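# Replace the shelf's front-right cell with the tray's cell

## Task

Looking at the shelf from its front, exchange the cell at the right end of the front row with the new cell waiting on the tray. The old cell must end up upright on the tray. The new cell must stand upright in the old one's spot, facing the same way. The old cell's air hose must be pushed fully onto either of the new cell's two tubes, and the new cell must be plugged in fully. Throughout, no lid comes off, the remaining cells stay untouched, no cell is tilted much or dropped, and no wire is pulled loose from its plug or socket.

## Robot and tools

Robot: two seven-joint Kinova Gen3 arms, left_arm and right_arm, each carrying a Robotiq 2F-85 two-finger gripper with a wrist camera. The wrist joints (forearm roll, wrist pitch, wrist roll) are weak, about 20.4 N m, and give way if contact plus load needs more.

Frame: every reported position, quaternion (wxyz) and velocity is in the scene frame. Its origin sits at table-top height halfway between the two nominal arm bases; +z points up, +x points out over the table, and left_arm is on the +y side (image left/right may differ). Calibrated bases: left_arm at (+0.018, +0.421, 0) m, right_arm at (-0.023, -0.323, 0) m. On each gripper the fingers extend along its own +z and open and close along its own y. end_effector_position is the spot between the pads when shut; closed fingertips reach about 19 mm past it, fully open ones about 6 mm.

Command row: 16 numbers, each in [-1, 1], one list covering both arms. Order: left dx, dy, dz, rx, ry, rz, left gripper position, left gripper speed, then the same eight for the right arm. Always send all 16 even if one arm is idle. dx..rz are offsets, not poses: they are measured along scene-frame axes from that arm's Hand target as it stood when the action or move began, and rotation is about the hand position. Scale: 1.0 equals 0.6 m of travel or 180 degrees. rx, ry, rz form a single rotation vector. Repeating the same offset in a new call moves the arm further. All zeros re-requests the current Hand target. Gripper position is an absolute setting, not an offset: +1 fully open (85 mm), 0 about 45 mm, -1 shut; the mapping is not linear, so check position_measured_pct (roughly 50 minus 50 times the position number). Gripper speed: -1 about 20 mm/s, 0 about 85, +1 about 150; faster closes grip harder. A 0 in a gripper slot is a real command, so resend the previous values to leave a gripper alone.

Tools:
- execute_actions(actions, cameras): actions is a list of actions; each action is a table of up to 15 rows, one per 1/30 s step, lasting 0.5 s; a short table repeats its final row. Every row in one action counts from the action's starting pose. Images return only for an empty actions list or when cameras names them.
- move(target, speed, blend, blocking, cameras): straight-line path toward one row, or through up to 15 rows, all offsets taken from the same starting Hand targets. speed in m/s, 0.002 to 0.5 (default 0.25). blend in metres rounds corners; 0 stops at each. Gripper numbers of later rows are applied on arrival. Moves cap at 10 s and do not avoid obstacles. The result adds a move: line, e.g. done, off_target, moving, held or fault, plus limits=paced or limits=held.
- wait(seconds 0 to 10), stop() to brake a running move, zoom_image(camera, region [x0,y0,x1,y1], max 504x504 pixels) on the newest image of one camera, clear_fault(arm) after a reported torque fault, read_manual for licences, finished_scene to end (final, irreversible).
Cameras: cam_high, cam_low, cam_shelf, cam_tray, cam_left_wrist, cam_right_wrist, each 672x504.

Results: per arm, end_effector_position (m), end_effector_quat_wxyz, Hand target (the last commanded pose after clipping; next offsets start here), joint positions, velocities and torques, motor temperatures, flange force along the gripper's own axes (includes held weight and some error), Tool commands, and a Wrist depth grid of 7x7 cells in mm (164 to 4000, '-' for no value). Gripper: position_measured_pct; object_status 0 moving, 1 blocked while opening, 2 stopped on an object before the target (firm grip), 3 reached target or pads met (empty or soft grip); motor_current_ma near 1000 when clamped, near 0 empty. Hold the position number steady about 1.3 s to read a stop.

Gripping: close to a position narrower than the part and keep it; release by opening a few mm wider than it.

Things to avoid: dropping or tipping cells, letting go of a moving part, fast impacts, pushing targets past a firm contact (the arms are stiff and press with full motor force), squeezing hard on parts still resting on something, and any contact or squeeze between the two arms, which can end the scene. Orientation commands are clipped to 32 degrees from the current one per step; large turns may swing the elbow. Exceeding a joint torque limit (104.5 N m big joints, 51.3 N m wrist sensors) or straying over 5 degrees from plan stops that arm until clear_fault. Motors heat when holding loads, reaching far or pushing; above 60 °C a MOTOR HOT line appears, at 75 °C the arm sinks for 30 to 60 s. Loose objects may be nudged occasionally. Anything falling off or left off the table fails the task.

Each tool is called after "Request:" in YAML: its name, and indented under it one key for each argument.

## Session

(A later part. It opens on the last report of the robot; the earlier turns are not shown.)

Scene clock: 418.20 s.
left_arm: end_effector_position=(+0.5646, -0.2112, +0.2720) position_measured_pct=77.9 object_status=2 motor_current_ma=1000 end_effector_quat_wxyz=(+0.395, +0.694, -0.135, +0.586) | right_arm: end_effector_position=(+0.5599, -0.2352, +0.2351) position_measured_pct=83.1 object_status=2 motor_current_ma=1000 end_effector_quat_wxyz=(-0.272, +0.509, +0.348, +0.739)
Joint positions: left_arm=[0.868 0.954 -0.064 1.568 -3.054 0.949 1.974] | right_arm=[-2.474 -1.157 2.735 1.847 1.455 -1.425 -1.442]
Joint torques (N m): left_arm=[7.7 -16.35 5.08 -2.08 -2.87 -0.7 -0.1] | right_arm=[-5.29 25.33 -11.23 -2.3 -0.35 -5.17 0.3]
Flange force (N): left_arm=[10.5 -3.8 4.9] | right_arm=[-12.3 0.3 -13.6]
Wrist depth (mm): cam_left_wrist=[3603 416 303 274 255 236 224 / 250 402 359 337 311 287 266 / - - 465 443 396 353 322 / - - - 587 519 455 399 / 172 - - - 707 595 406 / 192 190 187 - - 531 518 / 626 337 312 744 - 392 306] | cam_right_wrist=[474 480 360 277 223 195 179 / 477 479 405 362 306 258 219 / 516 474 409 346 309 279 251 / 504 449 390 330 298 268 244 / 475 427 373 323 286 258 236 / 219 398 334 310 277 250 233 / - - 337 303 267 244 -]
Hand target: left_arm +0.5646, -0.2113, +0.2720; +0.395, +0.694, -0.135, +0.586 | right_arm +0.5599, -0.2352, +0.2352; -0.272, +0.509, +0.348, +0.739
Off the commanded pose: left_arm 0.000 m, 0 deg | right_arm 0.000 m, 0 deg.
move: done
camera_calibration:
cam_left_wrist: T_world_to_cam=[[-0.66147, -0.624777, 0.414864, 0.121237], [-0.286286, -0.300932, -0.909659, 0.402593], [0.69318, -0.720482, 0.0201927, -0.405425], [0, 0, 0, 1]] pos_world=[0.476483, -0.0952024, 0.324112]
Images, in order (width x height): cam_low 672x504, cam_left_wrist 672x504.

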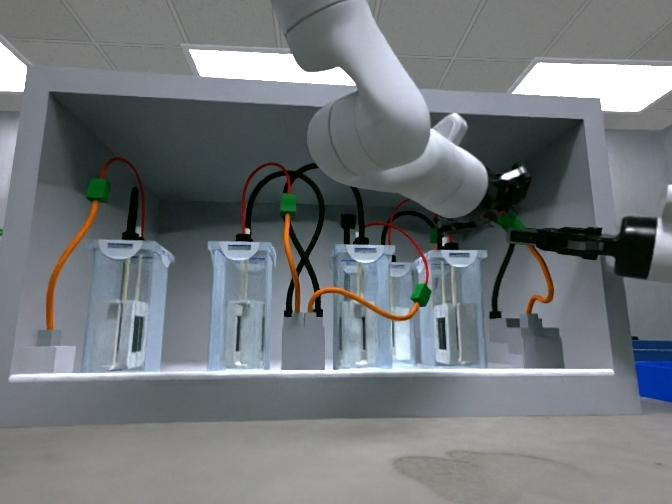

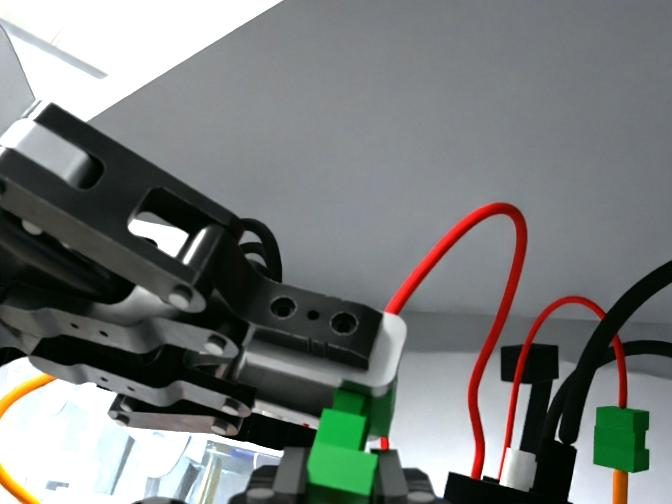

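Request:
move:
  target:
    - [0.0028,0.0028,0.0073,0,0,0,-0.7,-0.8,0,0,0,0,0,0,-0.7,-0.9]
    - [0.0036,0.002,0.0073,0.012,0.012,-0.0094,-0.7,-0.8,0,0,0,0,0,0,-0.7,-0.9]
  speed: 0.03
  cameras: ["cam_left_wrist","cam_low"]

Request:
zoom_image:
  camera: "cam_left_wrist"
  region: [310, 370, 400, 480]

Request:
zoom_image:
  camera: "cam_low"
  region: [490, 195, 530, 240]

Scene clock: 422.43 s.
left_arm: end_effector_position=(+0.5667, -0.2101, +0.2763) position_measured_pct=77.9 object_status=2 motor_current_ma=1000 end_effector_quat_wxyz=(+0.393, +0.710, -0.148, +0.565) | right_arm: end_effector_position=(+0.5599, -0.2352, +0.2351) position_measured_pct=83.1 object_status=2 motor_current_ma=1000 end_effector_quat_wxyz=(-0.272, +0.509, +0.348, +0.739)
Joint positions: left_arm=[0.839 0.914 -0.052 1.569 -3.121 0.857 2.002] | right_arm=[-2.474 -1.157 2.736 1.847 1.455 -1.425 -1.442]
Joint torques (N m): left_arm=[-2.86 -25.28 -1.32 -5.51 0.22 2.82 -0.29] | right_arm=[2.39 20.89 -3.53 -2.62 -1.36 -2.68 0.09]
Flange force (N): left_arm=[-3.6 4.5 12.4] | right_arm=[-3.9 -2.8 2.5]
Wrist depth (mm): cam_left_wrist=[2870 396 301 269 253 236 222 / 247 401 358 334 309 284 264 / - - 454 438 390 352 319 / - - - 577 516 439 400 / 189 169 - - 711 605 489 / 593 194 187 - - 527 319 / 611 343 312 756 - 515 307] | cam_right_wrist=[477 466 394 310 240 200 186 / 252 465 382 344 304 265 233 / 512 443 382 329 296 264 242 / 490 429 371 322 288 260 236 / 454 414 350 315 279 252 233 / 215 388 338 307 272 245 232 / - 358 335 300 265 242 -]
Hand target: left_arm +0.5668, -0.2101, +0.2763; +0.393, +0.710, -0.148, +0.565 | right_arm +0.5599, -0.2352, +0.2352; -0.272, +0.509, +0.348, +0.739
Off the commanded pose: left_arm 0.000 m, 0 deg | right_arm 0.000 m, 0 deg.
move: done
camera_calibration:
cam_left_wrist: T_world_to_cam=[[-0.664268, -0.620832, 0.416313, 0.123536], [-0.32874, -0.257558, -0.908622, 0.440428], [0.671326, -0.740427, -0.0330046, -0.383243], [0, 0, 0, 1]] pos_world=[0.484128, -0.0936323, 0.336104]
Images, in order (width x height): cam_low 672x504, cam_left_wrist 672x504.

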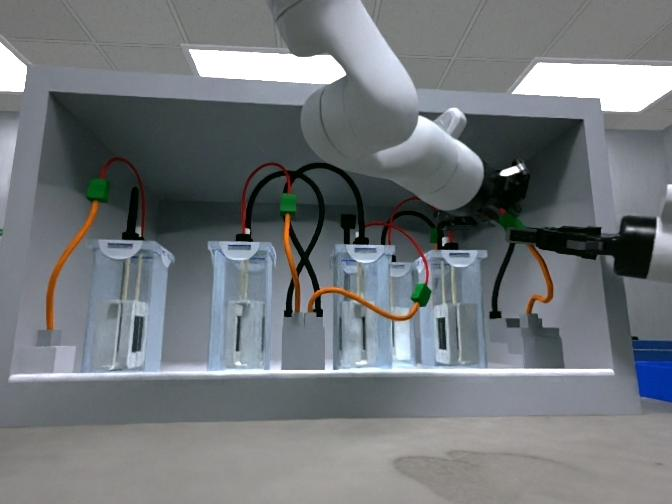

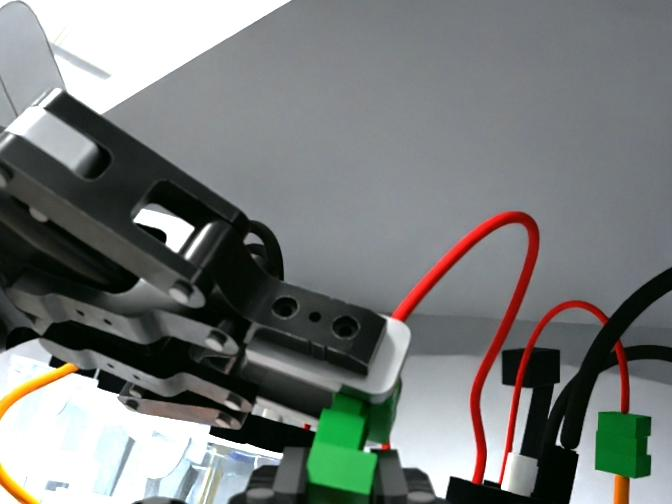

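Scaled by 4.582.

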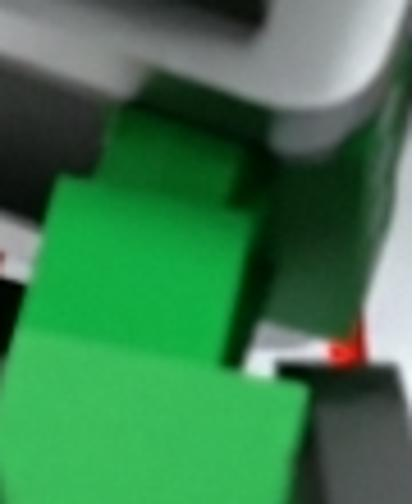

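Scaled by 11.200 from the camera's 672x504 image, which has a finer 960x720 frame.

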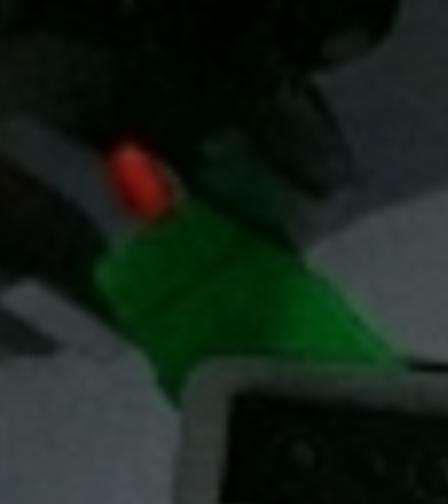

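Request:
move:
  target: [-0.0023,-0.0023,-0.0058,0,0,0,-0.7,-0.8,0,0,0,0,0,0,-0.7,-0.9]
  speed: 0.02
  cameras: ["cam_left_wrist","cam_low"]

Request:
zoom_image:
  camera: "cam_left_wrist"
  region: [310, 370, 400, 480]

Request:
zoom_image:
  camera: "cam_low"
  region: [490, 195, 530, 240]

Scene clock: 423.57 s.
left_arm: end_effector_position=(+0.5654, -0.2114, +0.2729) position_measured_pct=77.9 object_status=2 motor_current_ma=1000 end_effector_quat_wxyz=(+0.393, +0.710, -0.148, +0.565) | right_arm: end_effector_position=(+0.5600, -0.2352, +0.2351) position_measured_pct=83.1 object_status=2 motor_current_ma=1000 end_effector_quat_wxyz=(-0.272, +0.509, +0.348, +0.739)
Joint positions: left_arm=[0.843 0.921 -0.052 1.568 -3.116 0.864 1.999] | right_arm=[-2.474 -1.157 2.736 1.847 1.455 -1.425 -1.442]
Joint torques (N m): left_arm=[-0.88 -17.05 -0.02 -1.44 -0.41 -0.29 -0.36] | right_arm=[0.09 24.86 -8.26 -2.7 -0.93 -5.76 0.12]
Flange force (N): left_arm=[6.2 5.7 8.3] | right_arm=[-13.1 -2.5 -2.5]
Wrist depth (mm): cam_left_wrist=[238 394 304 274 254 238 223 / 245 406 364 337 310 286 266 / - - 459 444 394 356 322 / - - - 585 516 436 401 / 187 168 - - 721 606 404 / 658 188 185 - - 528 319 / 610 337 312 740 - 421 306] | cam_right_wrist=[479 465 392 316 244 202 185 / 255 463 384 345 304 267 238 / 515 447 386 330 297 264 242 / 482 423 372 322 288 260 236 / 450 414 351 315 279 252 233 / 212 390 338 305 273 245 231 / - 358 334 299 265 242 -]
Hand target: left_arm +0.5654, -0.2114, +0.2728; +0.393, +0.710, -0.148, +0.565 | right_arm +0.5600, -0.2352, +0.2352; -0.272, +0.509, +0.348, +0.739
Off the commanded pose: left_arm 0.000 m, 0 deg | right_arm 0.000 m, 0 deg.
move: done
camera_calibration:
cam_left_wrist: T_world_to_cam=[[-0.664275, -0.620785, 0.416371, 0.123208], [-0.32872, -0.257664, -0.908599, 0.436523], [0.671329, -0.740429, -0.0329043, -0.383553], [0, 0, 0, 1]] pos_world=[0.482828, -0.0950323, 0.332704]
Images, in order (width x height): cam_low 672x504, cam_left_wrist 672x504.

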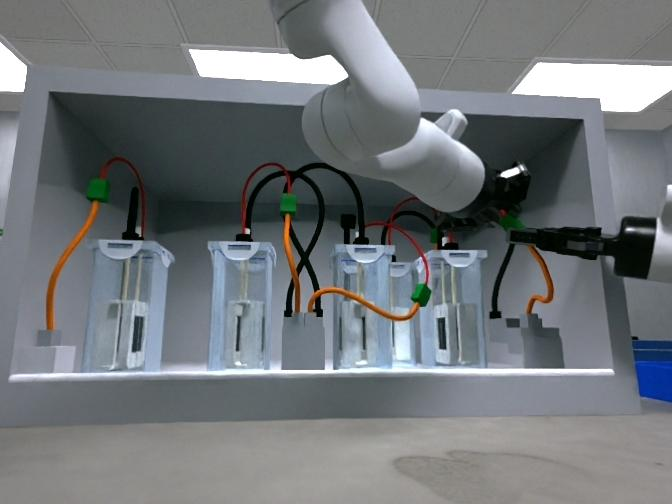

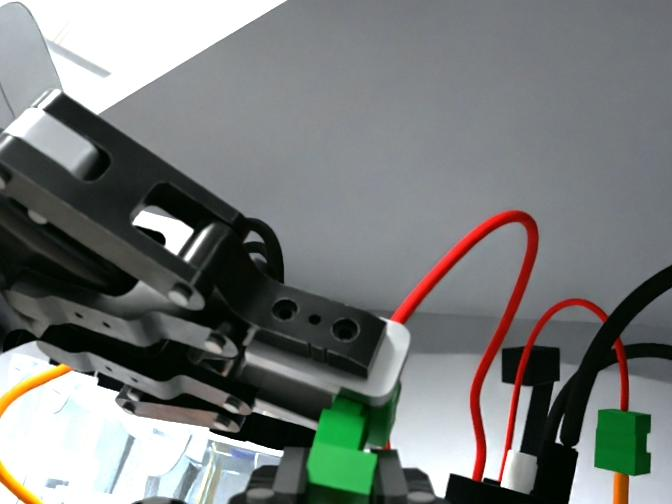

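Scaled by 4.582.

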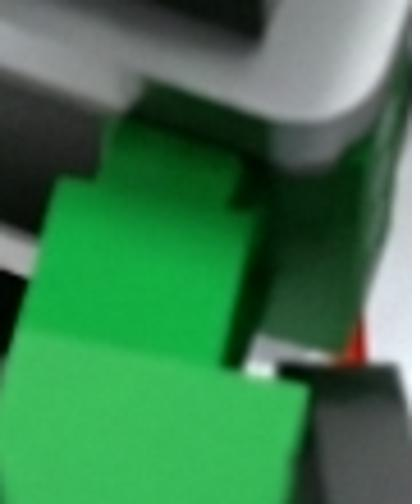

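Scaled by 11.200 from the camera's 672x504 image, which has a finer 960x720 frame.

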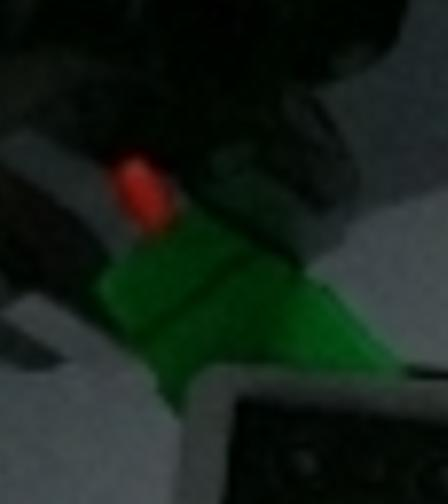

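Request:
move:
  target: [-0.0023,-0.0023,-0.0058,0,0,0,-0.7,-0.8,0,0,0,0,0,0,-0.7,-0.9]
  speed: 0.02
  cameras: ["cam_left_wrist","cam_low"]

Request:
zoom_image:
  camera: "cam_left_wrist"
  region: [310, 370, 400, 480]

Request:
zoom_image:
  camera: "cam_low"
  region: [490, 195, 530, 240]

Scene clock: 424.63 s.
left_arm: end_effector_position=(+0.5641, -0.2128, +0.2694) position_measured_pct=77.9 object_status=2 motor_current_ma=1000 end_effector_quat_wxyz=(+0.393, +0.710, -0.148, +0.565) | right_arm: end_effector_position=(+0.5600, -0.2352, +0.2351) position_measured_pct=83.1 object_status=2 motor_current_ma=1000 end_effector_quat_wxyz=(-0.272, +0.509, +0.348, +0.739)
Joint positions: left_arm=[0.846 0.928 -0.052 1.567 -3.111 0.87 1.997] | right_arm=[-2.474 -1.157 2.736 1.847 1.455 -1.425 -1.442]
Joint torques (N m): left_arm=[2.43 -15.87 2.01 -1.24 -1.4 -0.7 -0.32] | right_arm=[-2 25.51 -9.85 -2.57 -0.57 -5.77 0.12]
Flange force (N): left_arm=[8.9 2.6 6.5] | right_arm=[-14.0 -1.8 -6.8]
Wrist depth (mm): cam_left_wrist=[2973 403 303 274 255 238 223 / 244 408 365 338 311 287 266 / - - 468 444 394 355 321 / - - - 587 517 428 402 / 186 - - - 720 571 464 / 660 190 184 - - 525 518 / 613 340 311 740 - 419 306] | cam_right_wrist=[477 465 392 314 245 203 186 / 256 467 387 347 306 267 237 / 514 443 381 332 298 265 243 / 484 423 373 322 289 260 237 / 451 415 345 314 279 253 233 / 214 386 340 304 272 244 231 / - - 332 299 264 241 -]
Hand target: left_arm +0.5640, -0.2128, +0.2694; +0.393, +0.710, -0.148, +0.565 | right_arm +0.5600, -0.2352, +0.2352; -0.272, +0.509, +0.348, +0.739
Off the commanded pose: left_arm 0.000 m, 0 deg | right_arm 0.000 m, 0 deg.
move: done
camera_calibration:
cam_left_wrist: T_world_to_cam=[[-0.664196, -0.620911, 0.416309, 0.12294], [-0.328778, -0.257515, -0.90862, 0.432506], [0.671378, -0.740375, -0.0331016, -0.383649], [0, 0, 0, 1]] pos_world=[0.481428, -0.0963323, 0.329104]
Images, in order (width x height): cam_low 672x504, cam_left_wrist 672x504.

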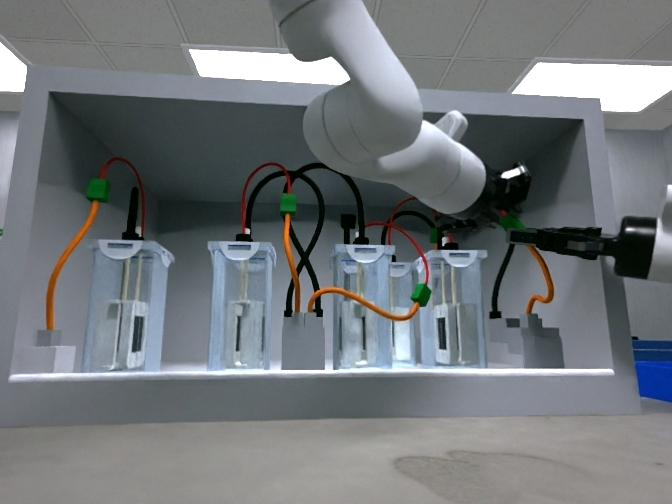

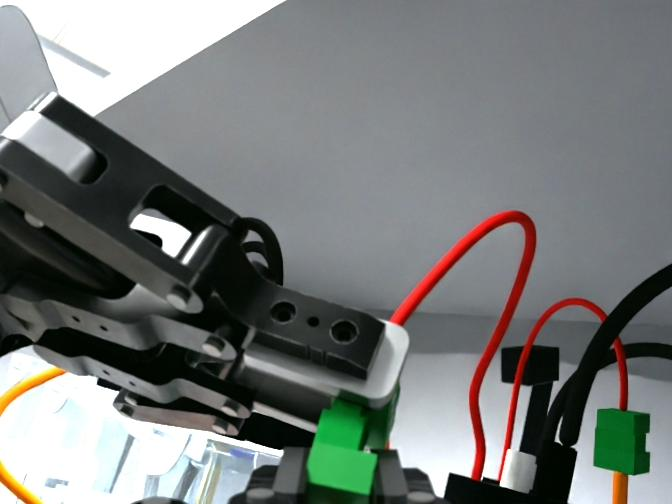

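Scaled by 4.582.

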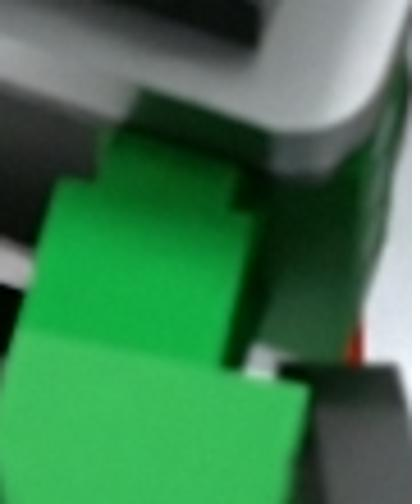

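Scaled by 11.200 from the camera's 672x504 image, which has a finer 960x720 frame.

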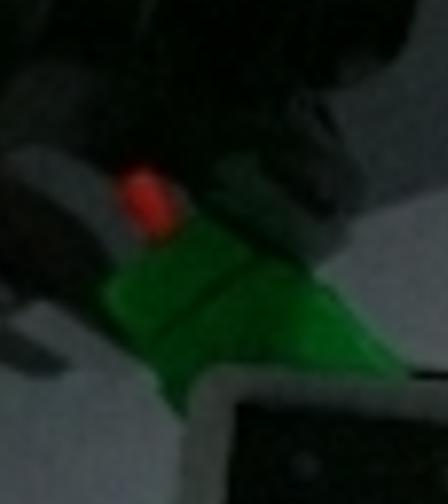

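Request:
move:
  target: [-0.0034,-0.0034,-0.0087,0,0,0,-0.7,-0.8,0,0,0,0,0,0,-0.7,-0.9]
  speed: 0.02
  cameras: ["cam_left_wrist","cam_low"]

Request:
zoom_image:
  camera: "cam_left_wrist"
  region: [310, 370, 400, 480]

Request:
zoom_image:
  camera: "cam_low"
  region: [490, 195, 530, 240]

Scene clock: 425.70 s.
left_arm: end_effector_position=(+0.5621, -0.2148, +0.2643) position_measured_pct=77.9 object_status=2 motor_current_ma=1000 end_effector_quat_wxyz=(+0.393, +0.710, -0.148, +0.565) | right_arm: end_effector_position=(+0.5600, -0.2353, +0.2351) position_measured_pct=83.1 object_status=2 motor_current_ma=1000 end_effector_quat_wxyz=(-0.272, +0.509, +0.348, +0.739)
Joint positions: left_arm=[0.852 0.938 -0.053 1.566 -3.104 0.879 1.993] | right_arm=[-2.474 -1.157 2.736 1.847 1.455 -1.425 -1.442]
Joint torques (N m): left_arm=[13.29 -10.67 8.59 0.72 -4.53 -2.68 -0.14] | right_arm=[-7.96 28.22 -15.11 -2.84 -0.45 -6.79 0.12]
Flange force (N): left_arm=[19.5 -7.1 2.6] | right_arm=[-17.8 -1.1 -21.1]
Wrist depth (mm): cam_left_wrist=[2846 402 304 272 255 237 224 / 246 410 367 337 312 287 266 / - - 473 445 397 358 323 / - - - 588 519 423 397 / 185 - - - 723 578 406 / 464 187 183 - - 528 522 / 612 703 307 - - 392 312] | cam_right_wrist=[476 467 395 311 243 203 185 / 257 473 398 348 306 268 236 / 514 448 387 333 298 265 243 / 493 429 373 322 288 260 237 / 450 412 349 314 279 252 233 / 213 385 338 303 271 244 230 / - 355 332 298 264 241 -]
Hand target: left_arm +0.5620, -0.2148, +0.2642; +0.393, +0.710, -0.148, +0.565 | right_arm +0.5599, -0.2352, +0.2352; -0.272, +0.509, +0.348, +0.739
Off the commanded pose: left_arm 0.000 m, 0 deg | right_arm 0.000 m, 0 deg.
move: done
camera_calibration:
cam_left_wrist: T_world_to_cam=[[-0.664168, -0.620947, 0.4163, 0.122479], [-0.328611, -0.257688, -0.908632, 0.426607], [0.671487, -0.740285, -0.0329022, -0.384064], [0, 0, 0, 1]] pos_world=[0.479428, -0.0983322, 0.324004]
Images, in order (width x height): cam_low 672x504, cam_left_wrist 672x504.

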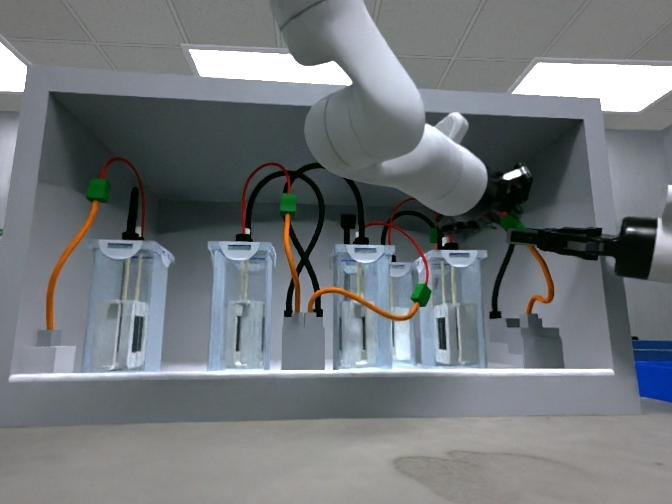

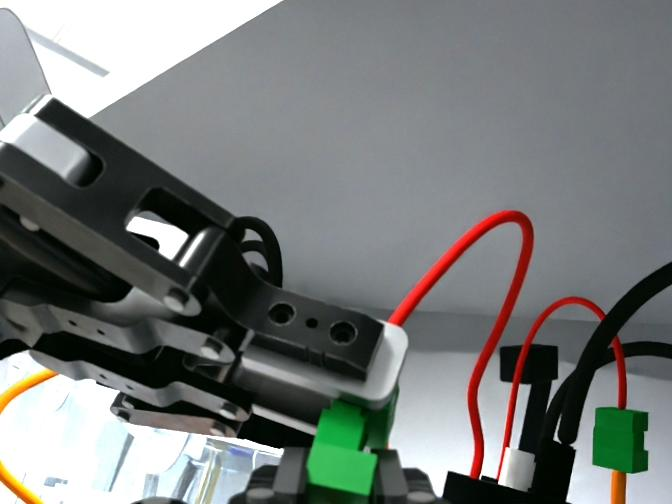

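Scaled by 4.582.

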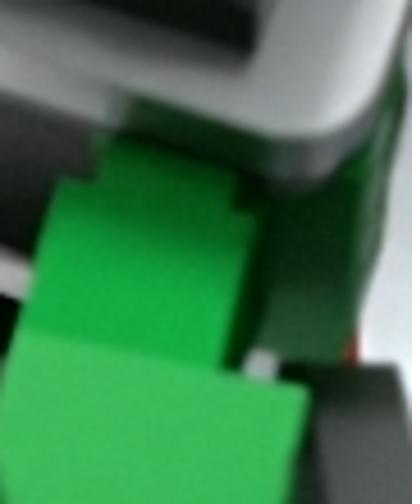

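Scaled by 11.200 from the camera's 672x504 image, which has a finer 960x720 frame.

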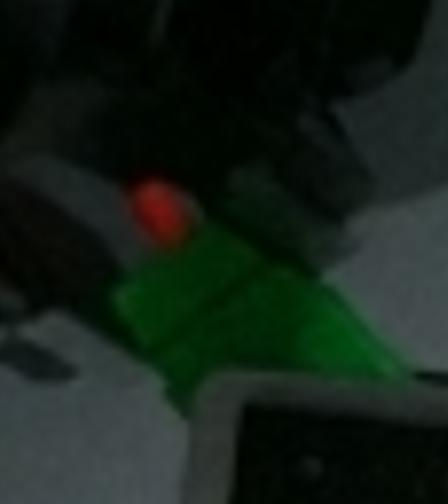

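Request:
move:
  target: [-0.0009,0.0002,-0.0075,0,0,0,-0.7,-0.8,0,0,0,0,0,0,-0.7,-0.9]
  speed: 0.02
  cameras: ["cam_left_wrist","cam_low"]

Request:
zoom_image:
  camera: "cam_left_wrist"
  region: [310, 370, 400, 480]

Request:
zoom_image:
  camera: "cam_low"
  region: [490, 195, 530, 240]

Scene clock: 426.83 s.
left_arm: end_effector_position=(+0.5614, -0.2147, +0.2598) position_measured_pct=77.9 object_status=2 motor_current_ma=1000 end_effector_quat_wxyz=(+0.393, +0.710, -0.148, +0.565) | right_arm: end_effector_position=(+0.5599, -0.2352, +0.2351) position_measured_pct=83.1 object_status=2 motor_current_ma=1000 end_effector_quat_wxyz=(-0.272, +0.509, +0.348, +0.739)
Joint positions: left_arm=[0.853 0.946 -0.053 1.568 -3.103 0.888 1.993] | right_arm=[-2.474 -1.157 2.736 1.847 1.455 -1.425 -1.442]
Joint torques (N m): left_arm=[13.77 0.47 9.11 7.46 -4.84 -7.06 -0.26] | right_arm=[-7.75 33.6 -20.07 -4.33 -1.22 -10.9 0.04]
Flange force (N): left_arm=[31.5 -2.6 1.8] | right_arm=[-29.8 -5.2 -24.4]
Wrist depth (mm): cam_left_wrist=[2947 390 305 275 258 239 226 / 240 413 365 341 315 291 269 / - - 477 449 401 358 326 / - - - 598 527 452 402 / 170 - - - 723 586 422 / 392 185 182 - - 523 325 / 615 341 307 723 - 288 312] | cam_right_wrist=[476 469 394 314 250 207 189 / 257 474 396 348 308 270 240 / 514 449 386 332 299 266 244 / 488 429 375 322 289 260 237 / 453 413 347 315 279 252 234 / 209 359 336 305 270 244 232 / - - 331 297 263 241 -]
Hand target: left_arm +0.5614, -0.2147, +0.2597; +0.393, +0.710, -0.148, +0.565 | right_arm +0.5599, -0.2352, +0.2351; -0.272, +0.509, +0.348, +0.739
Off the commanded pose: left_arm 0.000 m, 0 deg | right_arm 0.000 m, 0 deg.
move: done
camera_calibration:
cam_left_wrist: T_world_to_cam=[[-0.664297, -0.620802, 0.416311, 0.124026], [-0.328676, -0.257623, -0.908627, 0.422357], [0.671328, -0.740429, -0.0329047, -0.383746], [0, 0, 0, 1]] pos_world=[0.478828, -0.0983323, 0.319504]
Images, in order (width x height): cam_low 672x504, cam_left_wrist 672x504.

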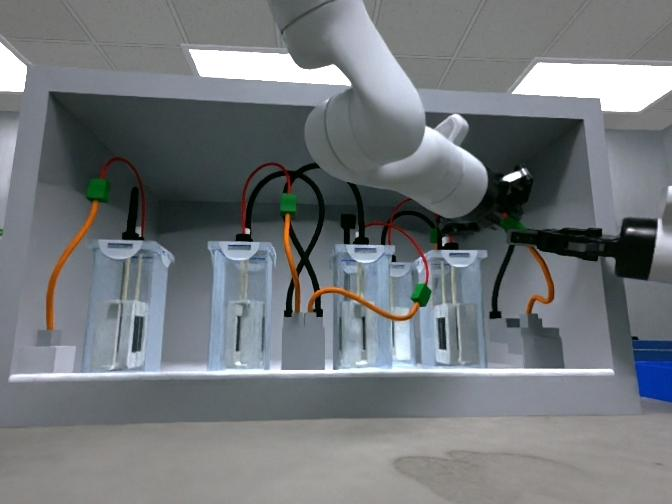

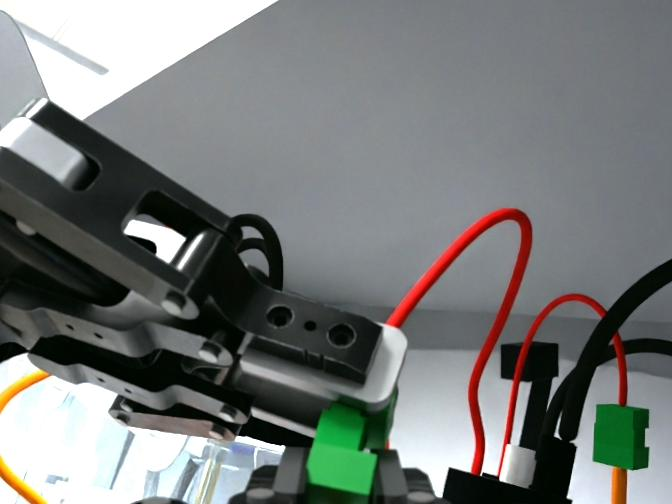

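Scaled by 4.582.

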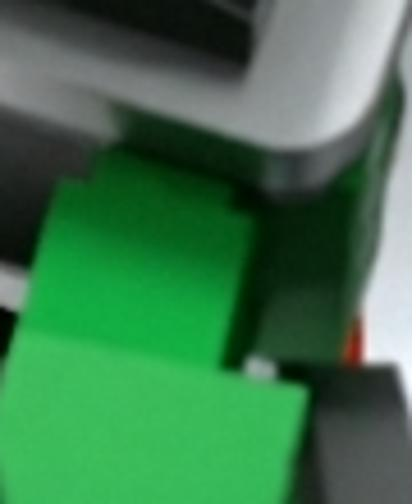

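Scaled by 11.200 from the camera's 672x504 image, which has a finer 960x720 frame.

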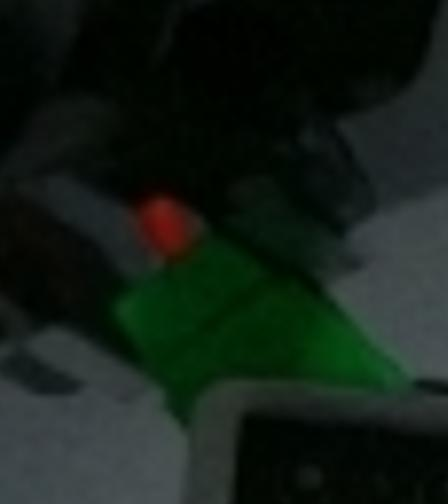

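Request:
move:
  target: [-0.002,-0.002,-0.0061,0,0,0,-0.7,-0.8,0,0,0,0,0,0,-0.7,-0.9]
  speed: 0.02
  cameras: ["cam_left_wrist","cam_low"]

Request:
zoom_image:
  camera: "cam_left_wrist"
  region: [310, 370, 400, 480]

Request:
zoom_image:
  camera: "cam_low"
  region: [490, 195, 530, 240]

Scene clock: 428.07 s.
left_arm: end_effector_position=(+0.5602, -0.2159, +0.2561) position_measured_pct=77.9 object_status=2 motor_current_ma=1000 end_effector_quat_wxyz=(+0.393, +0.710, -0.148, +0.565) | right_arm: end_effector_position=(+0.5600, -0.2352, +0.2351) position_measured_pct=83.1 object_status=2 motor_current_ma=1000 end_effector_quat_wxyz=(-0.272, +0.509, +0.348, +0.739)
Joint positions: left_arm=[0.856 0.953 -0.053 1.567 -3.098 0.894 1.991] | right_arm=[-2.474 -1.157 2.736 1.847 1.455 -1.425 -1.442]
Joint torques (N m): left_arm=[15.32 5.73 10.02 10.13 -5.37 -9.22 -0.33] | right_arm=[-8.95 36.22 -23.09 -4.53 -0.97 -12.75 0.23]
Flange force (N): left_arm=[37.7 -2.1 -0.5] | right_arm=[-35.7 -5.0 -27.5]
Wrist depth (mm): cam_left_wrist=[3725 384 305 275 259 240 227 / 241 421 367 343 318 292 270 / - - 487 452 403 359 327 / - - - 619 531 461 404 / - - - - 737 572 486 / 184 183 179 - - 520 320 / 610 324 199 - - 292 312] | cam_right_wrist=[475 463 391 327 257 213 192 / 257 473 404 348 307 271 244 / 511 444 385 327 298 265 243 / 490 428 374 321 288 259 236 / 443 410 343 313 278 252 233 / 206 356 339 304 269 243 232 / - - 331 297 262 239 -]
Hand target: left_arm +0.5602, -0.2159, +0.2560; +0.393, +0.710, -0.148, +0.565 | right_arm +0.5600, -0.2352, +0.2351; -0.272, +0.509, +0.348, +0.739
Off the commanded pose: left_arm 0.000 m, 0 deg | right_arm 0.000 m, 0 deg.
move: done
camera_calibration:
cam_left_wrist: T_world_to_cam=[[-0.664275, -0.620785, 0.416371, 0.123996], [-0.32872, -0.257664, -0.908599, 0.418299], [0.671329, -0.740429, -0.0329043, -0.383951], [0, 0, 0, 1]] pos_world=[0.477628, -0.0995323, 0.315804]
Images, in order (width x height): cam_low 672x504, cam_left_wrist 672x504.

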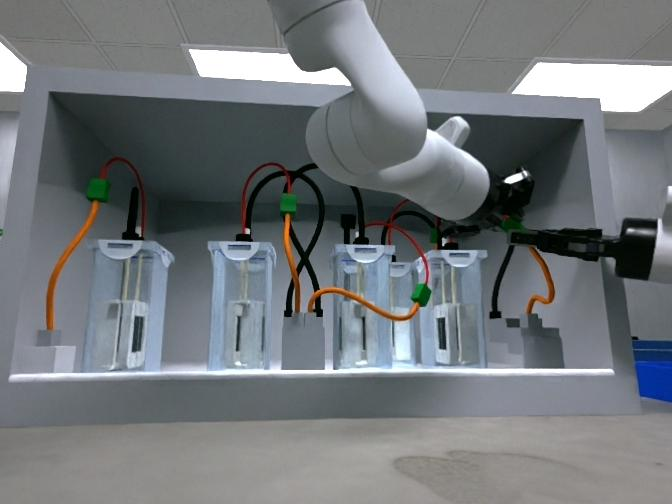

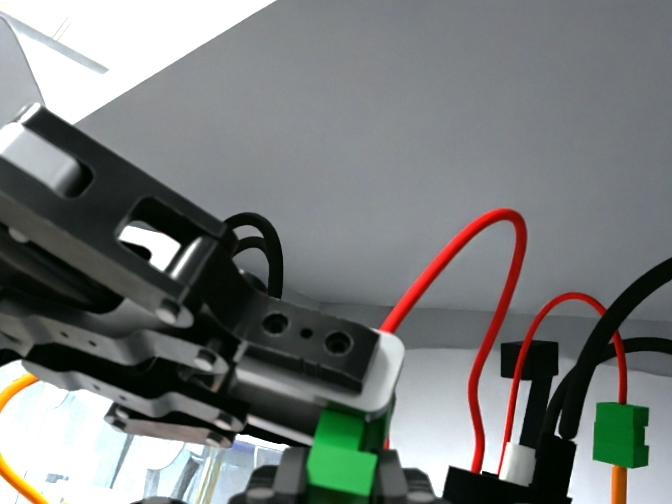

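Scaled by 4.582.

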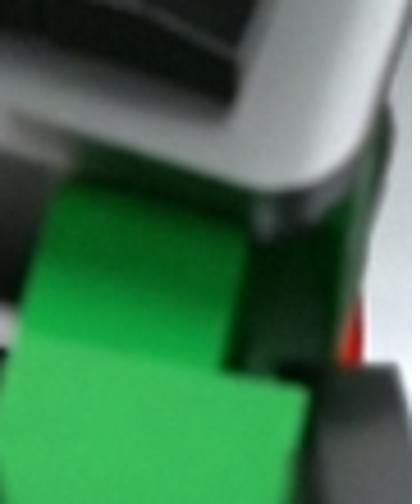

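Scaled by 11.200 from the camera's 672x504 image, which has a finer 960x720 frame.

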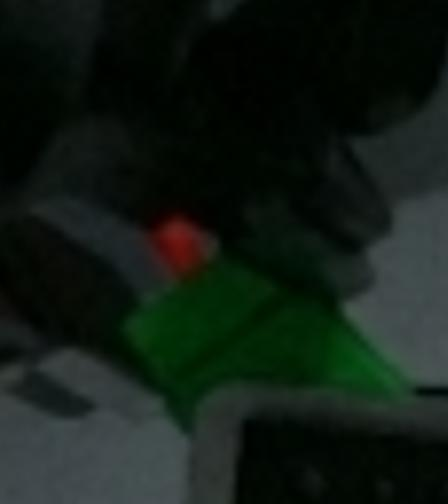

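Request:
move:
  target: [-0.0014,-0.0014,-0.0037,0,0,0,-0.7,-0.8,0,0,0,0,0,0,-0.7,-0.9]
  speed: 0.02
  cameras: ["cam_left_wrist","cam_low"]

Request:
zoom_image:
  camera: "cam_left_wrist"
  region: [310, 370, 400, 480]

Request:
zoom_image:
  camera: "cam_low"
  region: [490, 195, 530, 240]

Scene clock: 429.17 s.
left_arm: end_effector_position=(+0.5594, -0.2168, +0.2538) position_measured_pct=77.9 object_status=2 motor_current_ma=1000 end_effector_quat_wxyz=(+0.393, +0.710, -0.148, +0.565) | right_arm: end_effector_position=(+0.5600, -0.2352, +0.2351) position_measured_pct=83.1 object_status=2 motor_current_ma=1000 end_effector_quat_wxyz=(-0.272, +0.509, +0.348, +0.739)
Joint positions: left_arm=[0.858 0.958 -0.053 1.566 -3.095 0.898 1.989] | right_arm=[-2.474 -1.157 2.735 1.847 1.455 -1.425 -1.442]
Joint torques (N m): left_arm=[19.62 11.55 12.66 13.21 -6.74 -11.46 -0.41] | right_arm=[-11.26 39.08 -26.59 -5.32 -1.2 -14.38 0.14]
Flange force (N): left_arm=[46.0 -4.2 -1.9] | right_arm=[-40.7 -6.9 -34.4]
Wrist depth (mm): cam_left_wrist=[3684 384 306 276 260 241 228 / 239 420 374 344 320 293 271 / - - 488 454 406 362 330 / - - - 625 536 465 404 / - - - - 735 594 524 / 185 182 179 - - 519 321 / 605 221 - - - 291 313] | cam_right_wrist=[473 442 395 329 259 214 194 / 341 478 399 348 307 271 244 / 511 448 382 327 298 265 243 / 492 428 375 321 288 260 236 / 447 411 343 313 278 251 233 / 203 355 339 303 269 243 232 / - - 331 296 262 239 -]
Hand target: left_arm +0.5594, -0.2168, +0.2538; +0.393, +0.710, -0.148, +0.565 | right_arm +0.5600, -0.2352, +0.2351; -0.272, +0.509, +0.348, +0.739
Off the commanded pose: left_arm 0.000 m, 0 deg | right_arm 0.000 m, 0 deg.
move: done
camera_calibration:
cam_left_wrist: T_world_to_cam=[[-0.664268, -0.620832, 0.416313, 0.123895], [-0.32874, -0.257558, -0.908622, 0.415858], [0.671326, -0.740427, -0.0330046, -0.384045], [0, 0, 0, 1]] pos_world=[0.476828, -0.100332, 0.313604]
Images, in order (width x height): cam_low 672x504, cam_left_wrist 672x504.

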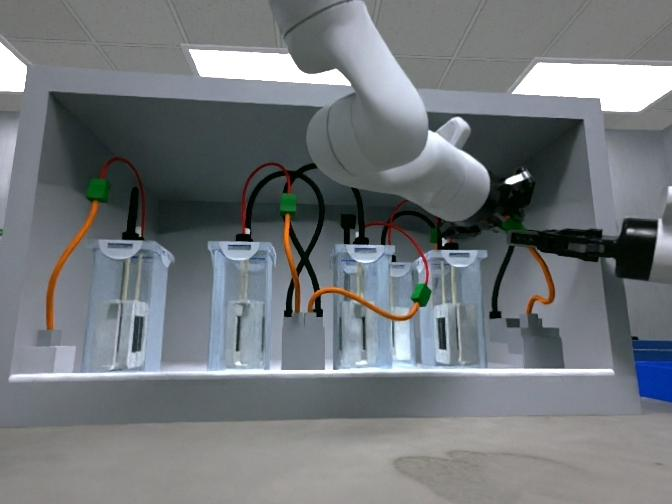

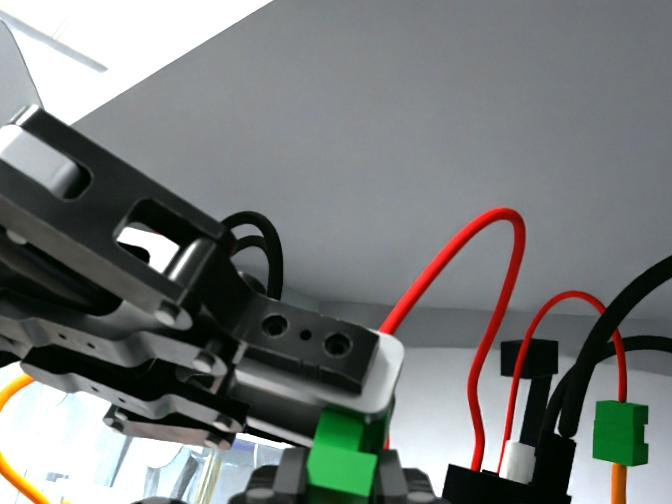

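Scaled by 4.582.

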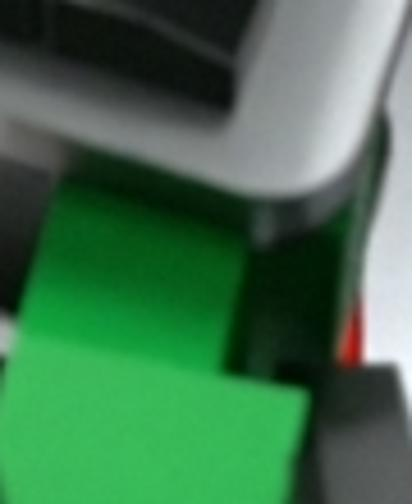

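Scaled by 11.200 from the camera's 672x504 image, which has a finer 960x720 frame.

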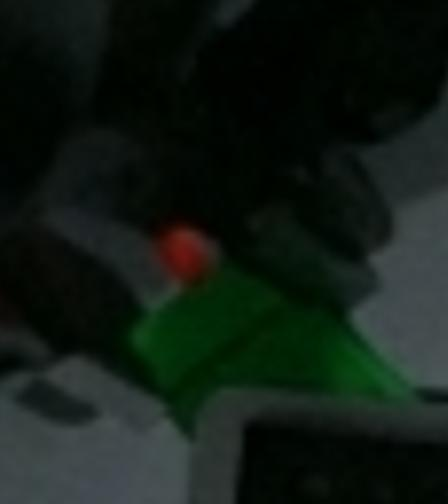

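Request:
execute_actions:
  actions: []

Request:
zoom_image:
  camera: "cam_shelf"
  region: [192, 200, 227, 240]

Request:
zoom_image:
  camera: "cam_left_wrist"
  region: [290, 380, 420, 504]

Scene clock: 429.43 s.
left_arm: end_effector_position=(+0.5594, -0.2168, +0.2538) position_measured_pct=77.9 object_status=2 motor_current_ma=1000 end_effector_quat_wxyz=(+0.393, +0.710, -0.148, +0.565) | right_arm: end_effector_position=(+0.5600, -0.2352, +0.2351) position_measured_pct=83.1 object_status=2 motor_current_ma=1000 end_effector_quat_wxyz=(-0.272, +0.509, +0.348, +0.739)
Joint positions: left_arm=[0.858 0.958 -0.053 1.566 -3.095 0.898 1.989] | right_arm=[-2.474 -1.157 2.735 1.847 1.455 -1.425 -1.442]
Joint velocities: within noise
Joint torques (N m): left_arm=[19.68 11.59 12.66 13.18 -6.74 -11.44 -0.42] | right_arm=[-11.12 39.06 -26.59 -5.38 -1.22 -14.36 0.14]
Motor temperatures (°C): left_arm=[44 45 42 46 49 46 47] | right_arm=[42 43 39 41 51 53 50]
Flange force (N): left_arm=[46.1 -4.3 -1.9] | right_arm=[-40.7 -7.1 -34.2]
Wrist depth (mm): cam_left_wrist=[3584 384 307 276 260 240 228 / 239 419 373 345 319 294 272 / - - 489 453 405 362 329 / - - - 624 536 465 406 / - - - - 733 594 523 / 185 181 179 - - 520 321 / 609 221 - - - 290 312] | cam_right_wrist=[474 441 395 330 259 214 194 / 341 479 399 348 307 271 244 / 511 447 386 328 298 265 243 / 492 429 374 321 287 259 236 / 447 411 343 313 278 251 233 / 203 354 338 303 269 243 232 / - - 331 296 262 239 -]
Hand target: left_arm +0.5594, -0.2168, +0.2538; +0.393, +0.710, -0.148, +0.565 | right_arm +0.5600, -0.2352, +0.2351; -0.272, +0.509, +0.348, +0.739
Tool commands: left_gripper/position=-0.7 left_gripper/speed=-0.8 right_gripper/position=-0.7 right_gripper/speed=-0.9
Off the commanded pose: left_arm 0.000 m, 0 deg | right_arm 0.000 m, 0 deg.
camera_calibration:
cam_left_wrist: T_world_to_cam=[[-0.664268, -0.620832, 0.416313, 0.123895], [-0.32874, -0.257558, -0.908622, 0.415858], [0.671326, -0.740427, -0.0330046, -0.384045], [0, 0, 0, 1]] pos_world=[0.476828, -0.100332, 0.313604]
cam_right_wrist: T_world_to_cam=[[0.757117, -0.600057, 0.258272, -0.626902], [0.350849, 0.039997, -0.935577, 0.0941849], [0.55107, 0.798956, 0.240812, -0.0275517], [0, 0, 0, 1]] pos_world=[0.456776, -0.357932, 0.256663]

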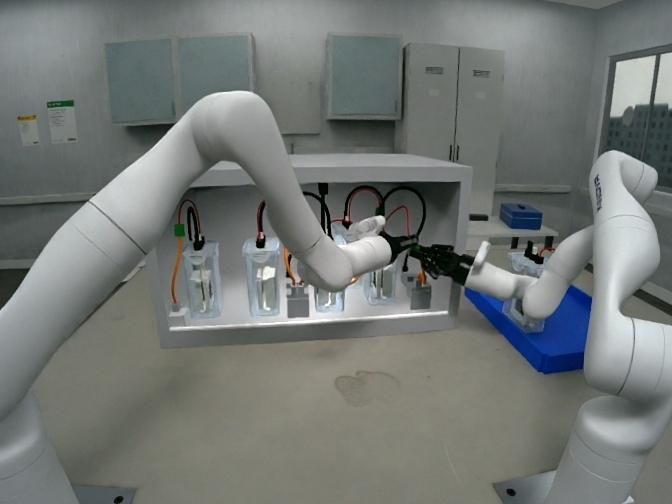

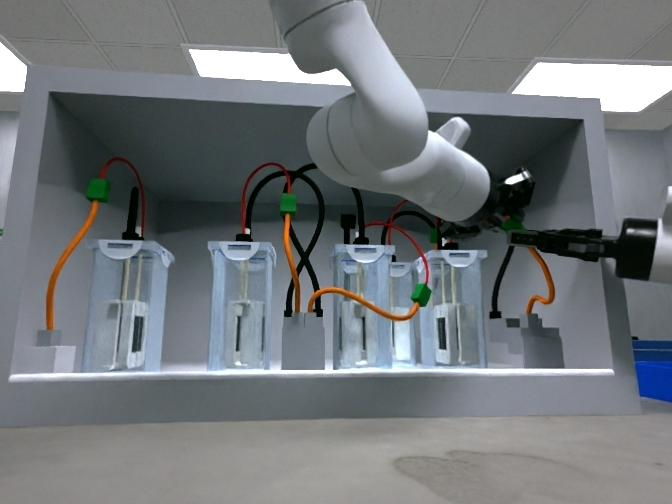

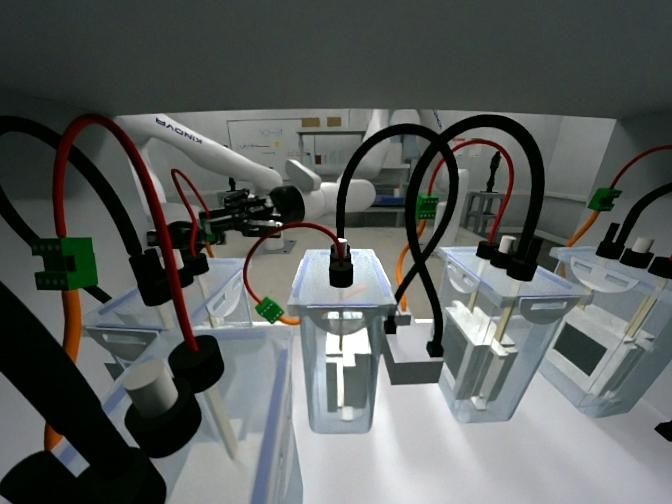

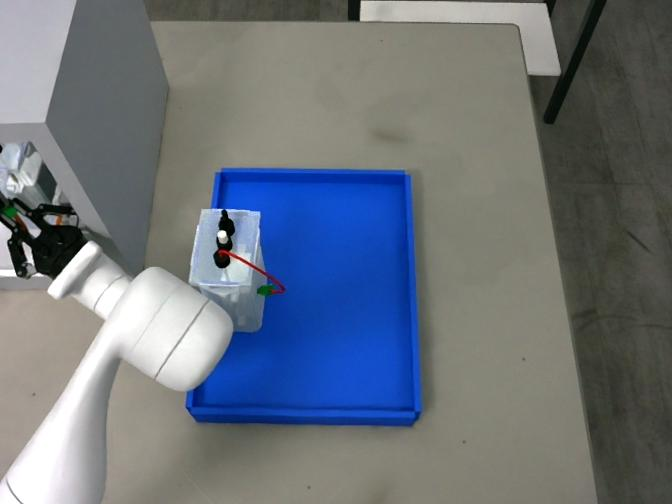

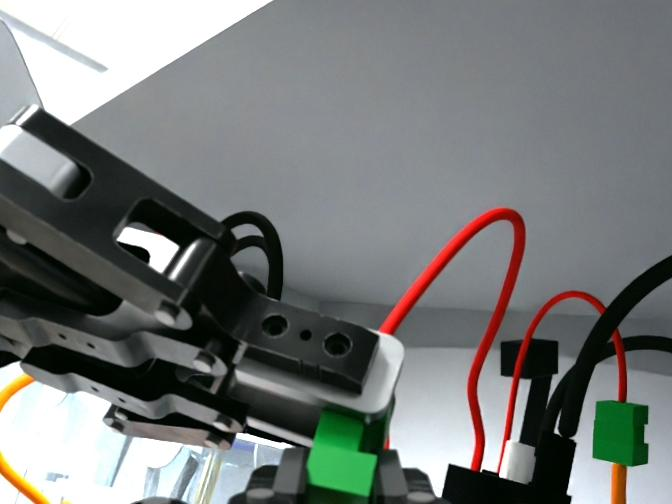

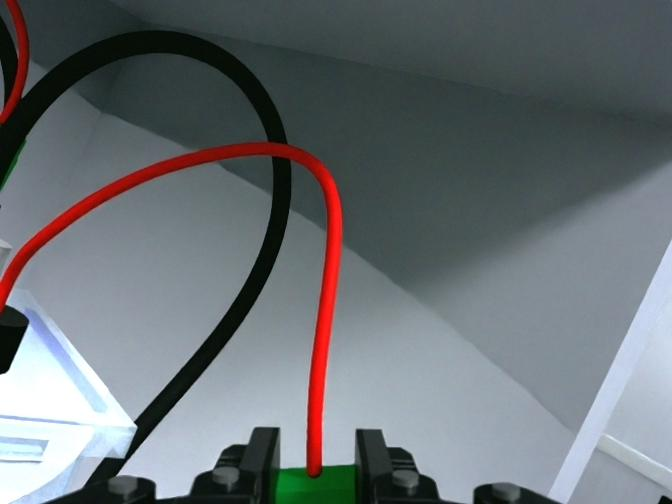

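Scaled by 12.600 from the camera's 672x504 image, which has a finer 960x720 frame.

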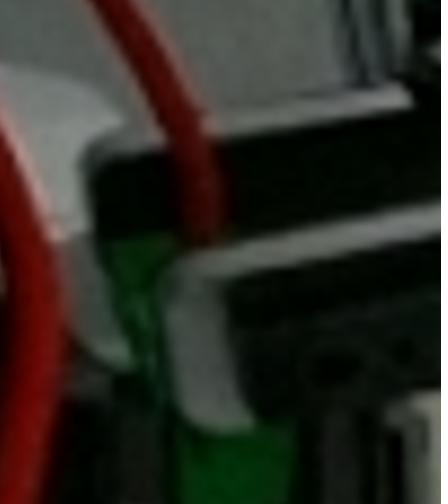

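Scaled by 3.877.

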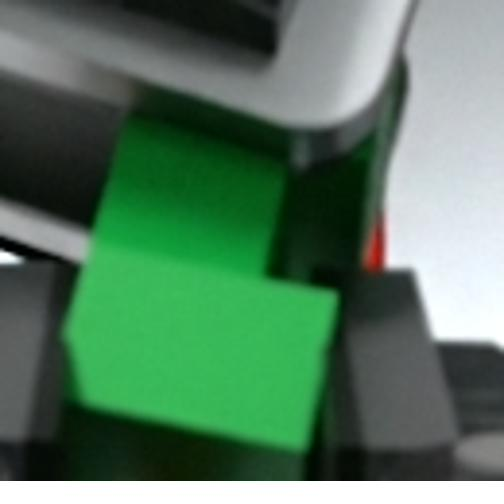

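Request:
move:
  target: [0.004,0.004,0.0102,0,0,0,-0.7,-0.8,0,0,0,0,0,0,-0.7,-0.9]
  speed: 0.03

Scene clock: 430.43 s.
left_arm: end_effector_position=(+0.5616, -0.2144, +0.2597) position_measured_pct=77.9 object_status=2 motor_current_ma=1000 end_effector_quat_wxyz=(+0.393, +0.710, -0.148, +0.564) | right_arm: end_effector_position=(+0.5599, -0.2350, +0.2354) position_measured_pct=83.1 object_status=2 motor_current_ma=1000 end_effector_quat_wxyz=(-0.272, +0.509, +0.348, +0.739)
Joint positions: left_arm=[0.852 0.946 -0.053 1.568 -3.104 0.888 1.994] | right_arm=[-2.474 -1.157 2.735 1.847 1.455 -1.425 -1.442]
Joint torques (N m): left_arm=[5.36 -6.52 3.8 3.76 -2.49 -4.35 -0.5] | right_arm=[-4.17 30.08 -14.89 -2.99 -0.5 -8.78 0.16]
Flange force (N): left_arm=[20.2 3.6 3.2] | right_arm=[-24.2 -2.3 -13.1]
Wrist depth (mm): cam_left_wrist=[3643 402 305 273 256 237 225 / 241 417 367 339 314 288 267 / - - 482 446 397 358 323 / - - - 609 520 448 399 / - - - - 735 583 404 / 185 183 179 - - 574 420 / 607 324 199 - - 295 306] | cam_right_wrist=[469 467 393 325 256 211 191 / 255 471 403 347 307 270 243 / 512 447 385 331 298 265 243 / 491 427 374 320 288 260 236 / 443 411 340 313 278 252 233 / 206 355 339 302 269 243 232 / - - 332 296 263 240 -]
Hand target: left_arm +0.5618, -0.2144, +0.2599; +0.393, +0.710, -0.148, +0.565 | right_arm +0.5599, -0.2352, +0.2351; -0.272, +0.509, +0.348, +0.739
Off the commanded pose: left_arm 0.000 m, 0 deg | right_arm 0.000 m, 0 deg.
move: done


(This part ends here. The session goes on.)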